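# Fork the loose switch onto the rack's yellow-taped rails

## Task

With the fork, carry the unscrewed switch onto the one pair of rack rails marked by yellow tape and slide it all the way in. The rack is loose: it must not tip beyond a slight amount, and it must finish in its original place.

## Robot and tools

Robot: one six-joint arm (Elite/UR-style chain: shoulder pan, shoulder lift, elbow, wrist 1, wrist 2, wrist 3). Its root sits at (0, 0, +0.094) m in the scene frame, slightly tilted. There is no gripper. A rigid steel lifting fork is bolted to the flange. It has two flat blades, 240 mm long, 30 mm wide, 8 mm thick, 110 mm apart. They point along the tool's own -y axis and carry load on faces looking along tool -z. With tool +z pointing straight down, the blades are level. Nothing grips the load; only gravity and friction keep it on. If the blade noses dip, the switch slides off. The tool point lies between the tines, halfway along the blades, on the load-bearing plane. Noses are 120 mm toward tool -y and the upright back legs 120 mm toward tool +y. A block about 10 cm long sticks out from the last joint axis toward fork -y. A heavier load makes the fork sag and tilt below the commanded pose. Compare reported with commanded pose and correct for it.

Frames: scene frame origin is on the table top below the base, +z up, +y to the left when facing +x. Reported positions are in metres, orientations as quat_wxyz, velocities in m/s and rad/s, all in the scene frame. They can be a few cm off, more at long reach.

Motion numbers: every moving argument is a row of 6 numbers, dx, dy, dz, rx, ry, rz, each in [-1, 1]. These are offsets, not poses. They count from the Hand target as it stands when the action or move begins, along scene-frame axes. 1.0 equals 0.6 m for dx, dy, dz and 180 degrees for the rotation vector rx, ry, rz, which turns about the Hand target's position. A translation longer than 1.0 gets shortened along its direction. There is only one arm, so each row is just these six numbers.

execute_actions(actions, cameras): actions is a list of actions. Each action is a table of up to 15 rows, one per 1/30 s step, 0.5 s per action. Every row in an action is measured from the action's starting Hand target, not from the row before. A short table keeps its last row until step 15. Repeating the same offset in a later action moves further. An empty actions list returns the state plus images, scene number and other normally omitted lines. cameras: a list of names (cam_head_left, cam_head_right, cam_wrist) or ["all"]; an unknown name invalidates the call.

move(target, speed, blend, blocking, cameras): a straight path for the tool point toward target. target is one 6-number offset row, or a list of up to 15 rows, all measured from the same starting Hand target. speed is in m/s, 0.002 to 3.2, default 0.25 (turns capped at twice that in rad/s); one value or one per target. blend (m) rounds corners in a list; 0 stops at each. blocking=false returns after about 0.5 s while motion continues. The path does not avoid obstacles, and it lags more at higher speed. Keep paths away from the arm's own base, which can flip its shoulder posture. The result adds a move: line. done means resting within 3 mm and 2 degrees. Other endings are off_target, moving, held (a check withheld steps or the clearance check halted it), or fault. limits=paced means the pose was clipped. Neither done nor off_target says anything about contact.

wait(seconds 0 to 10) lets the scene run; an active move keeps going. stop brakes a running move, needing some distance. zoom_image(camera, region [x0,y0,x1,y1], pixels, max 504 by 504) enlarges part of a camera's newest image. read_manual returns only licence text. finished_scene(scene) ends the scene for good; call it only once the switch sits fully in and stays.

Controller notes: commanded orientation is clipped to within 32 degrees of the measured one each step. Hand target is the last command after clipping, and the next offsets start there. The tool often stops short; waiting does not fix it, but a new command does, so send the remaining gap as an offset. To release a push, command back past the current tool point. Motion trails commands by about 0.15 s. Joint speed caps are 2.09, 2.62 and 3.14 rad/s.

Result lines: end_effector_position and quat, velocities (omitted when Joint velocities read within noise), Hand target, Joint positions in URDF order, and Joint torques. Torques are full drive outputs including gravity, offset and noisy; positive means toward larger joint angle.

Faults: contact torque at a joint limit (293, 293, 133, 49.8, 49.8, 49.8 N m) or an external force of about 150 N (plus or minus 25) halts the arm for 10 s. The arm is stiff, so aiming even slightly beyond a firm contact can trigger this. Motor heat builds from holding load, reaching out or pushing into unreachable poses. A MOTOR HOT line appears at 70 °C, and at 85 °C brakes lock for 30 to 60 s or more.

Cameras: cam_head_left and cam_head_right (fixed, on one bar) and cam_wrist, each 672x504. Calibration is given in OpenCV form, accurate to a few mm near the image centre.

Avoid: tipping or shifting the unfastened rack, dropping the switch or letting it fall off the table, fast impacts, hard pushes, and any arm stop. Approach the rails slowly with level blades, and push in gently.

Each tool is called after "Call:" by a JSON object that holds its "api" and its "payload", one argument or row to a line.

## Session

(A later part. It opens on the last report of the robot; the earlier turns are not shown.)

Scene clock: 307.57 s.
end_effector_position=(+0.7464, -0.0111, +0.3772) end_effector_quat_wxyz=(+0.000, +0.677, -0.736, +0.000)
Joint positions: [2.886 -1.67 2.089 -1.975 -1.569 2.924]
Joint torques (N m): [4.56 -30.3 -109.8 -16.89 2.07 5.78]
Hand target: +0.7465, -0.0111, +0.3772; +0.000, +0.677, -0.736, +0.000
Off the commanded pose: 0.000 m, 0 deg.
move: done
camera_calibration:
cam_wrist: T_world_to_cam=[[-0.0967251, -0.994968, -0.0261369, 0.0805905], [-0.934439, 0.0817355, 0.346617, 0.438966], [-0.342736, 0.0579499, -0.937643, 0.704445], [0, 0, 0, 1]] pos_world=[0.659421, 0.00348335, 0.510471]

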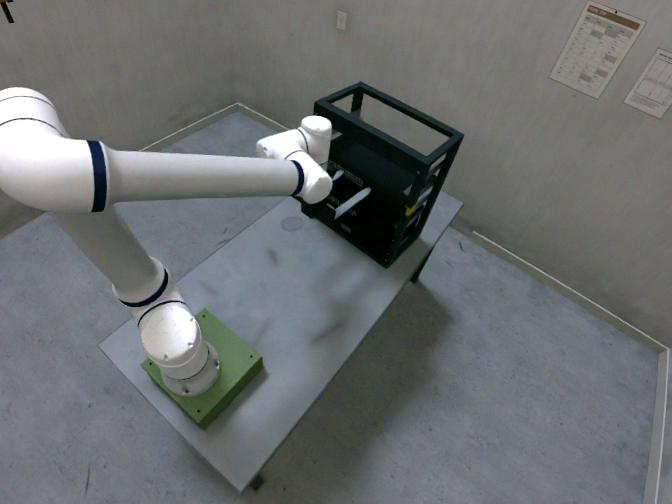

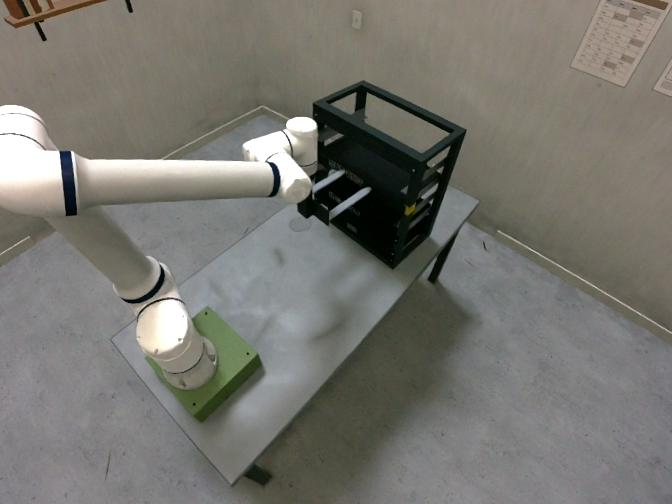

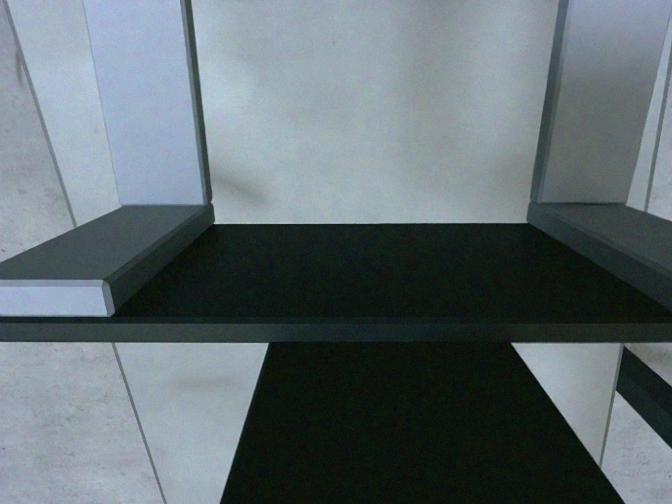

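Call:
{"api": "move", "payload": {
  "target": [0.005, -0.0004, 0, 0, 0, 0],
  "speed": 0.02
}}

Call:
{"api": "move", "payload": {
  "target": [0.005, -0.0004, 0, 0, 0, 0],
  "speed": 0.02,
  "cameras": ["cam_head_right", "cam_head_left"]
}}

Call:
{"api": "zoom_image", "payload": {
  "camera": "cam_head_right",
  "region": [380, 170, 450, 250]
}}

Call:
{"api": "zoom_image", "payload": {
  "camera": "cam_head_left",
  "region": [370, 170, 440, 250]
}}

Scene clock: 314.53 s.
end_effector_position=(+0.7494, -0.0113, +0.3772) end_effector_quat_wxyz=(+0.000, +0.677, -0.736, +0.000)
Joint positions: [2.888 -1.665 2.084 -1.976 -1.569 2.925]
Joint torques (N m): [5.14 -32.26 -109.81 -16.92 1.78 5.41]
Hand target: +0.7495, -0.0113, +0.3772; +0.000, +0.677, -0.736, +0.000
Off the commanded pose: 0.000 m, 0 deg.
move: done

Scene clock: 315.23 s.
end_effector_position=(+0.7522, -0.0115, +0.3770) end_effector_quat_wxyz=(+0.000, +0.677, -0.736, +0.000)
Joint positions: [2.889 -1.659 2.079 -1.976 -1.569 2.926]
Joint torques (N m): [4.18 -13.42 -134.1 -25.57 3.06 8.51]
Hand target: +0.7525, -0.0116, +0.3772; +0.000, +0.677, -0.736, +0.000
Off the commanded pose: 0.000 m, 0 deg.
move: done
Images, in order (width x height): cam_head_left 672x504, cam_head_right 672x504.

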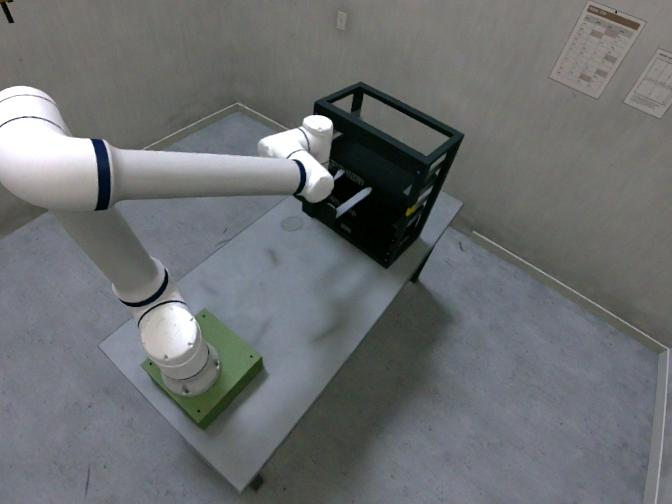

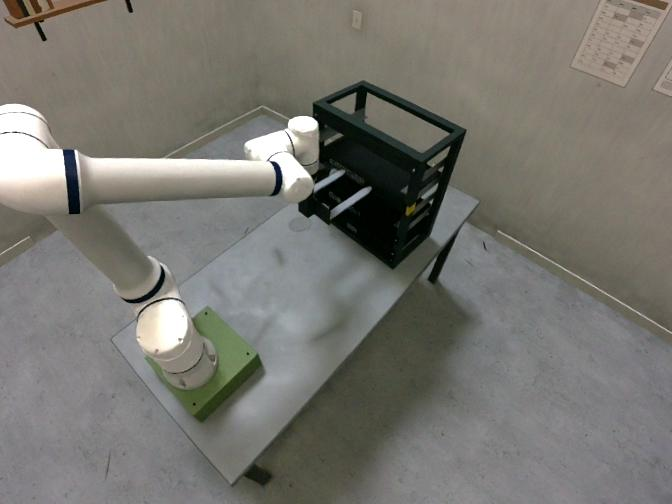

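Scaled by 6.300.

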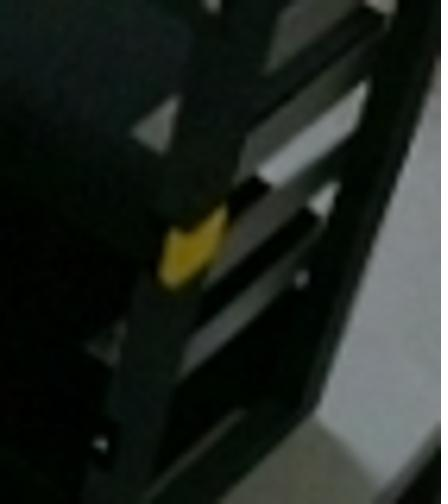

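Scaled by 6.300.

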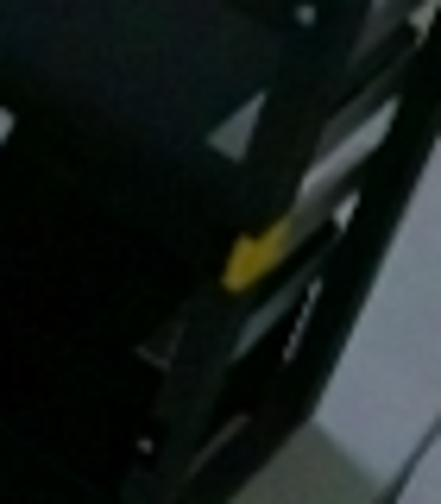

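Call:
{"api": "move", "payload": {
  "target": [-0.3, 0.025, 0, 0, 0, 0],
  "speed": 0.15,
  "cameras": ["all"]
}}

Call:
{"api": "zoom_image", "payload": {
  "camera": "cam_head_right",
  "region": [300, 70, 475, 275]
}}

Call:
{"api": "zoom_image", "payload": {
  "camera": "cam_head_left",
  "region": [300, 70, 475, 275]
}}

Call:
{"api": "zoom_image", "payload": {
  "camera": "cam_head_right",
  "region": [300, 120, 380, 210]
}}

Scene clock: 321.37 s.
end_effector_position=(+0.5726, +0.0034, +0.3771) end_effector_quat_wxyz=(+0.000, +0.677, -0.736, +0.000) end_effector_velocity=(-0.002, +0.000, +0.001) end_effector_angular_velocity=(+0.000, +0.000, +0.000)
Joint positions: [2.793 -2.024 2.327 -1.86 -1.57 2.83]
Joint velocities: [-0.001 -0.005 0.001 0.004 0 -0.001]
Joint torques (N m): [-22.8 -28.34 -74.51 -5.11 2.3 -2.3]
Hand target: +0.5725, +0.0034, +0.3772; +0.000, +0.677, -0.736, +0.000
Off the commanded pose: 0.000 m, 0 deg.
move: done
camera_calibration:
cam_wrist: T_world_to_cam=[[-0.0967251, -0.994968, -0.0261369, 0.0782164], [-0.934439, 0.0817355, 0.346617, 0.275469], [-0.342736, 0.0579499, -0.937643, 0.644072], [0, 0, 0, 1]] pos_world=[0.485721, 0.0179834, 0.510471]

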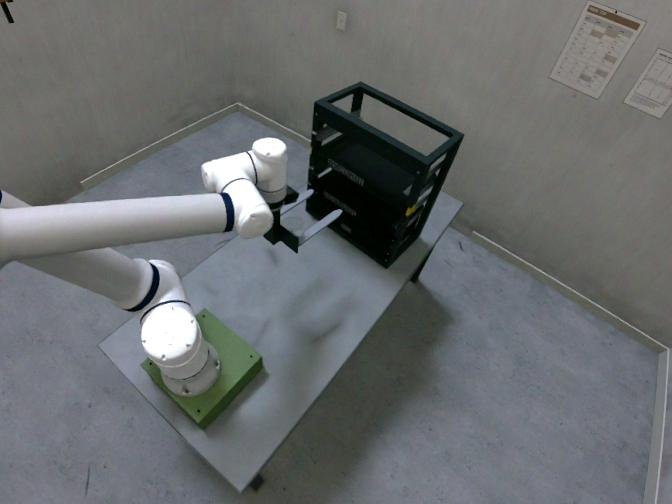

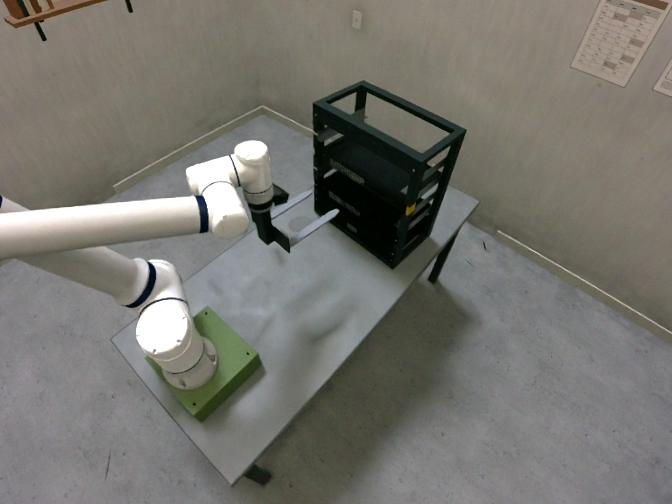

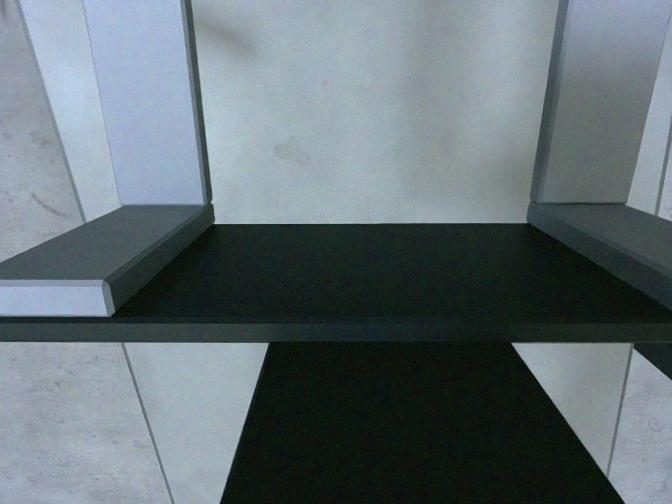

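Scaled by 2.459.

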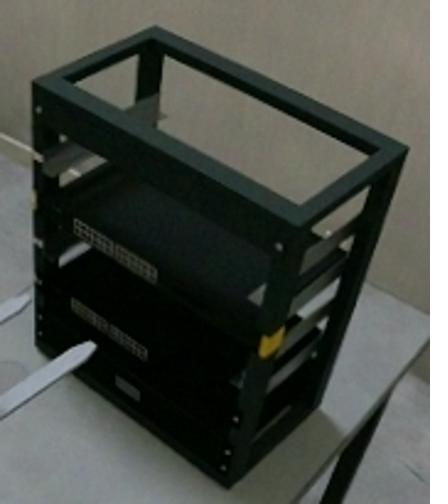

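Scaled by 2.459.

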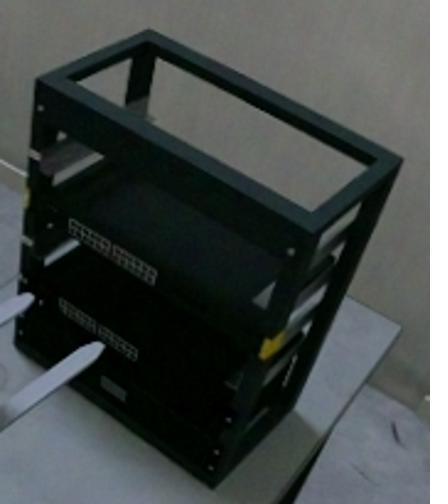

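Scaled by 5.600.

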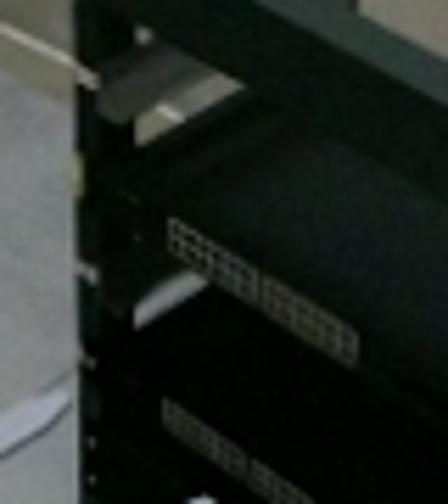

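Call:
{"api": "finished_scene", "payload": {
  "scene": 1
}}

The scene is finished: the task was done.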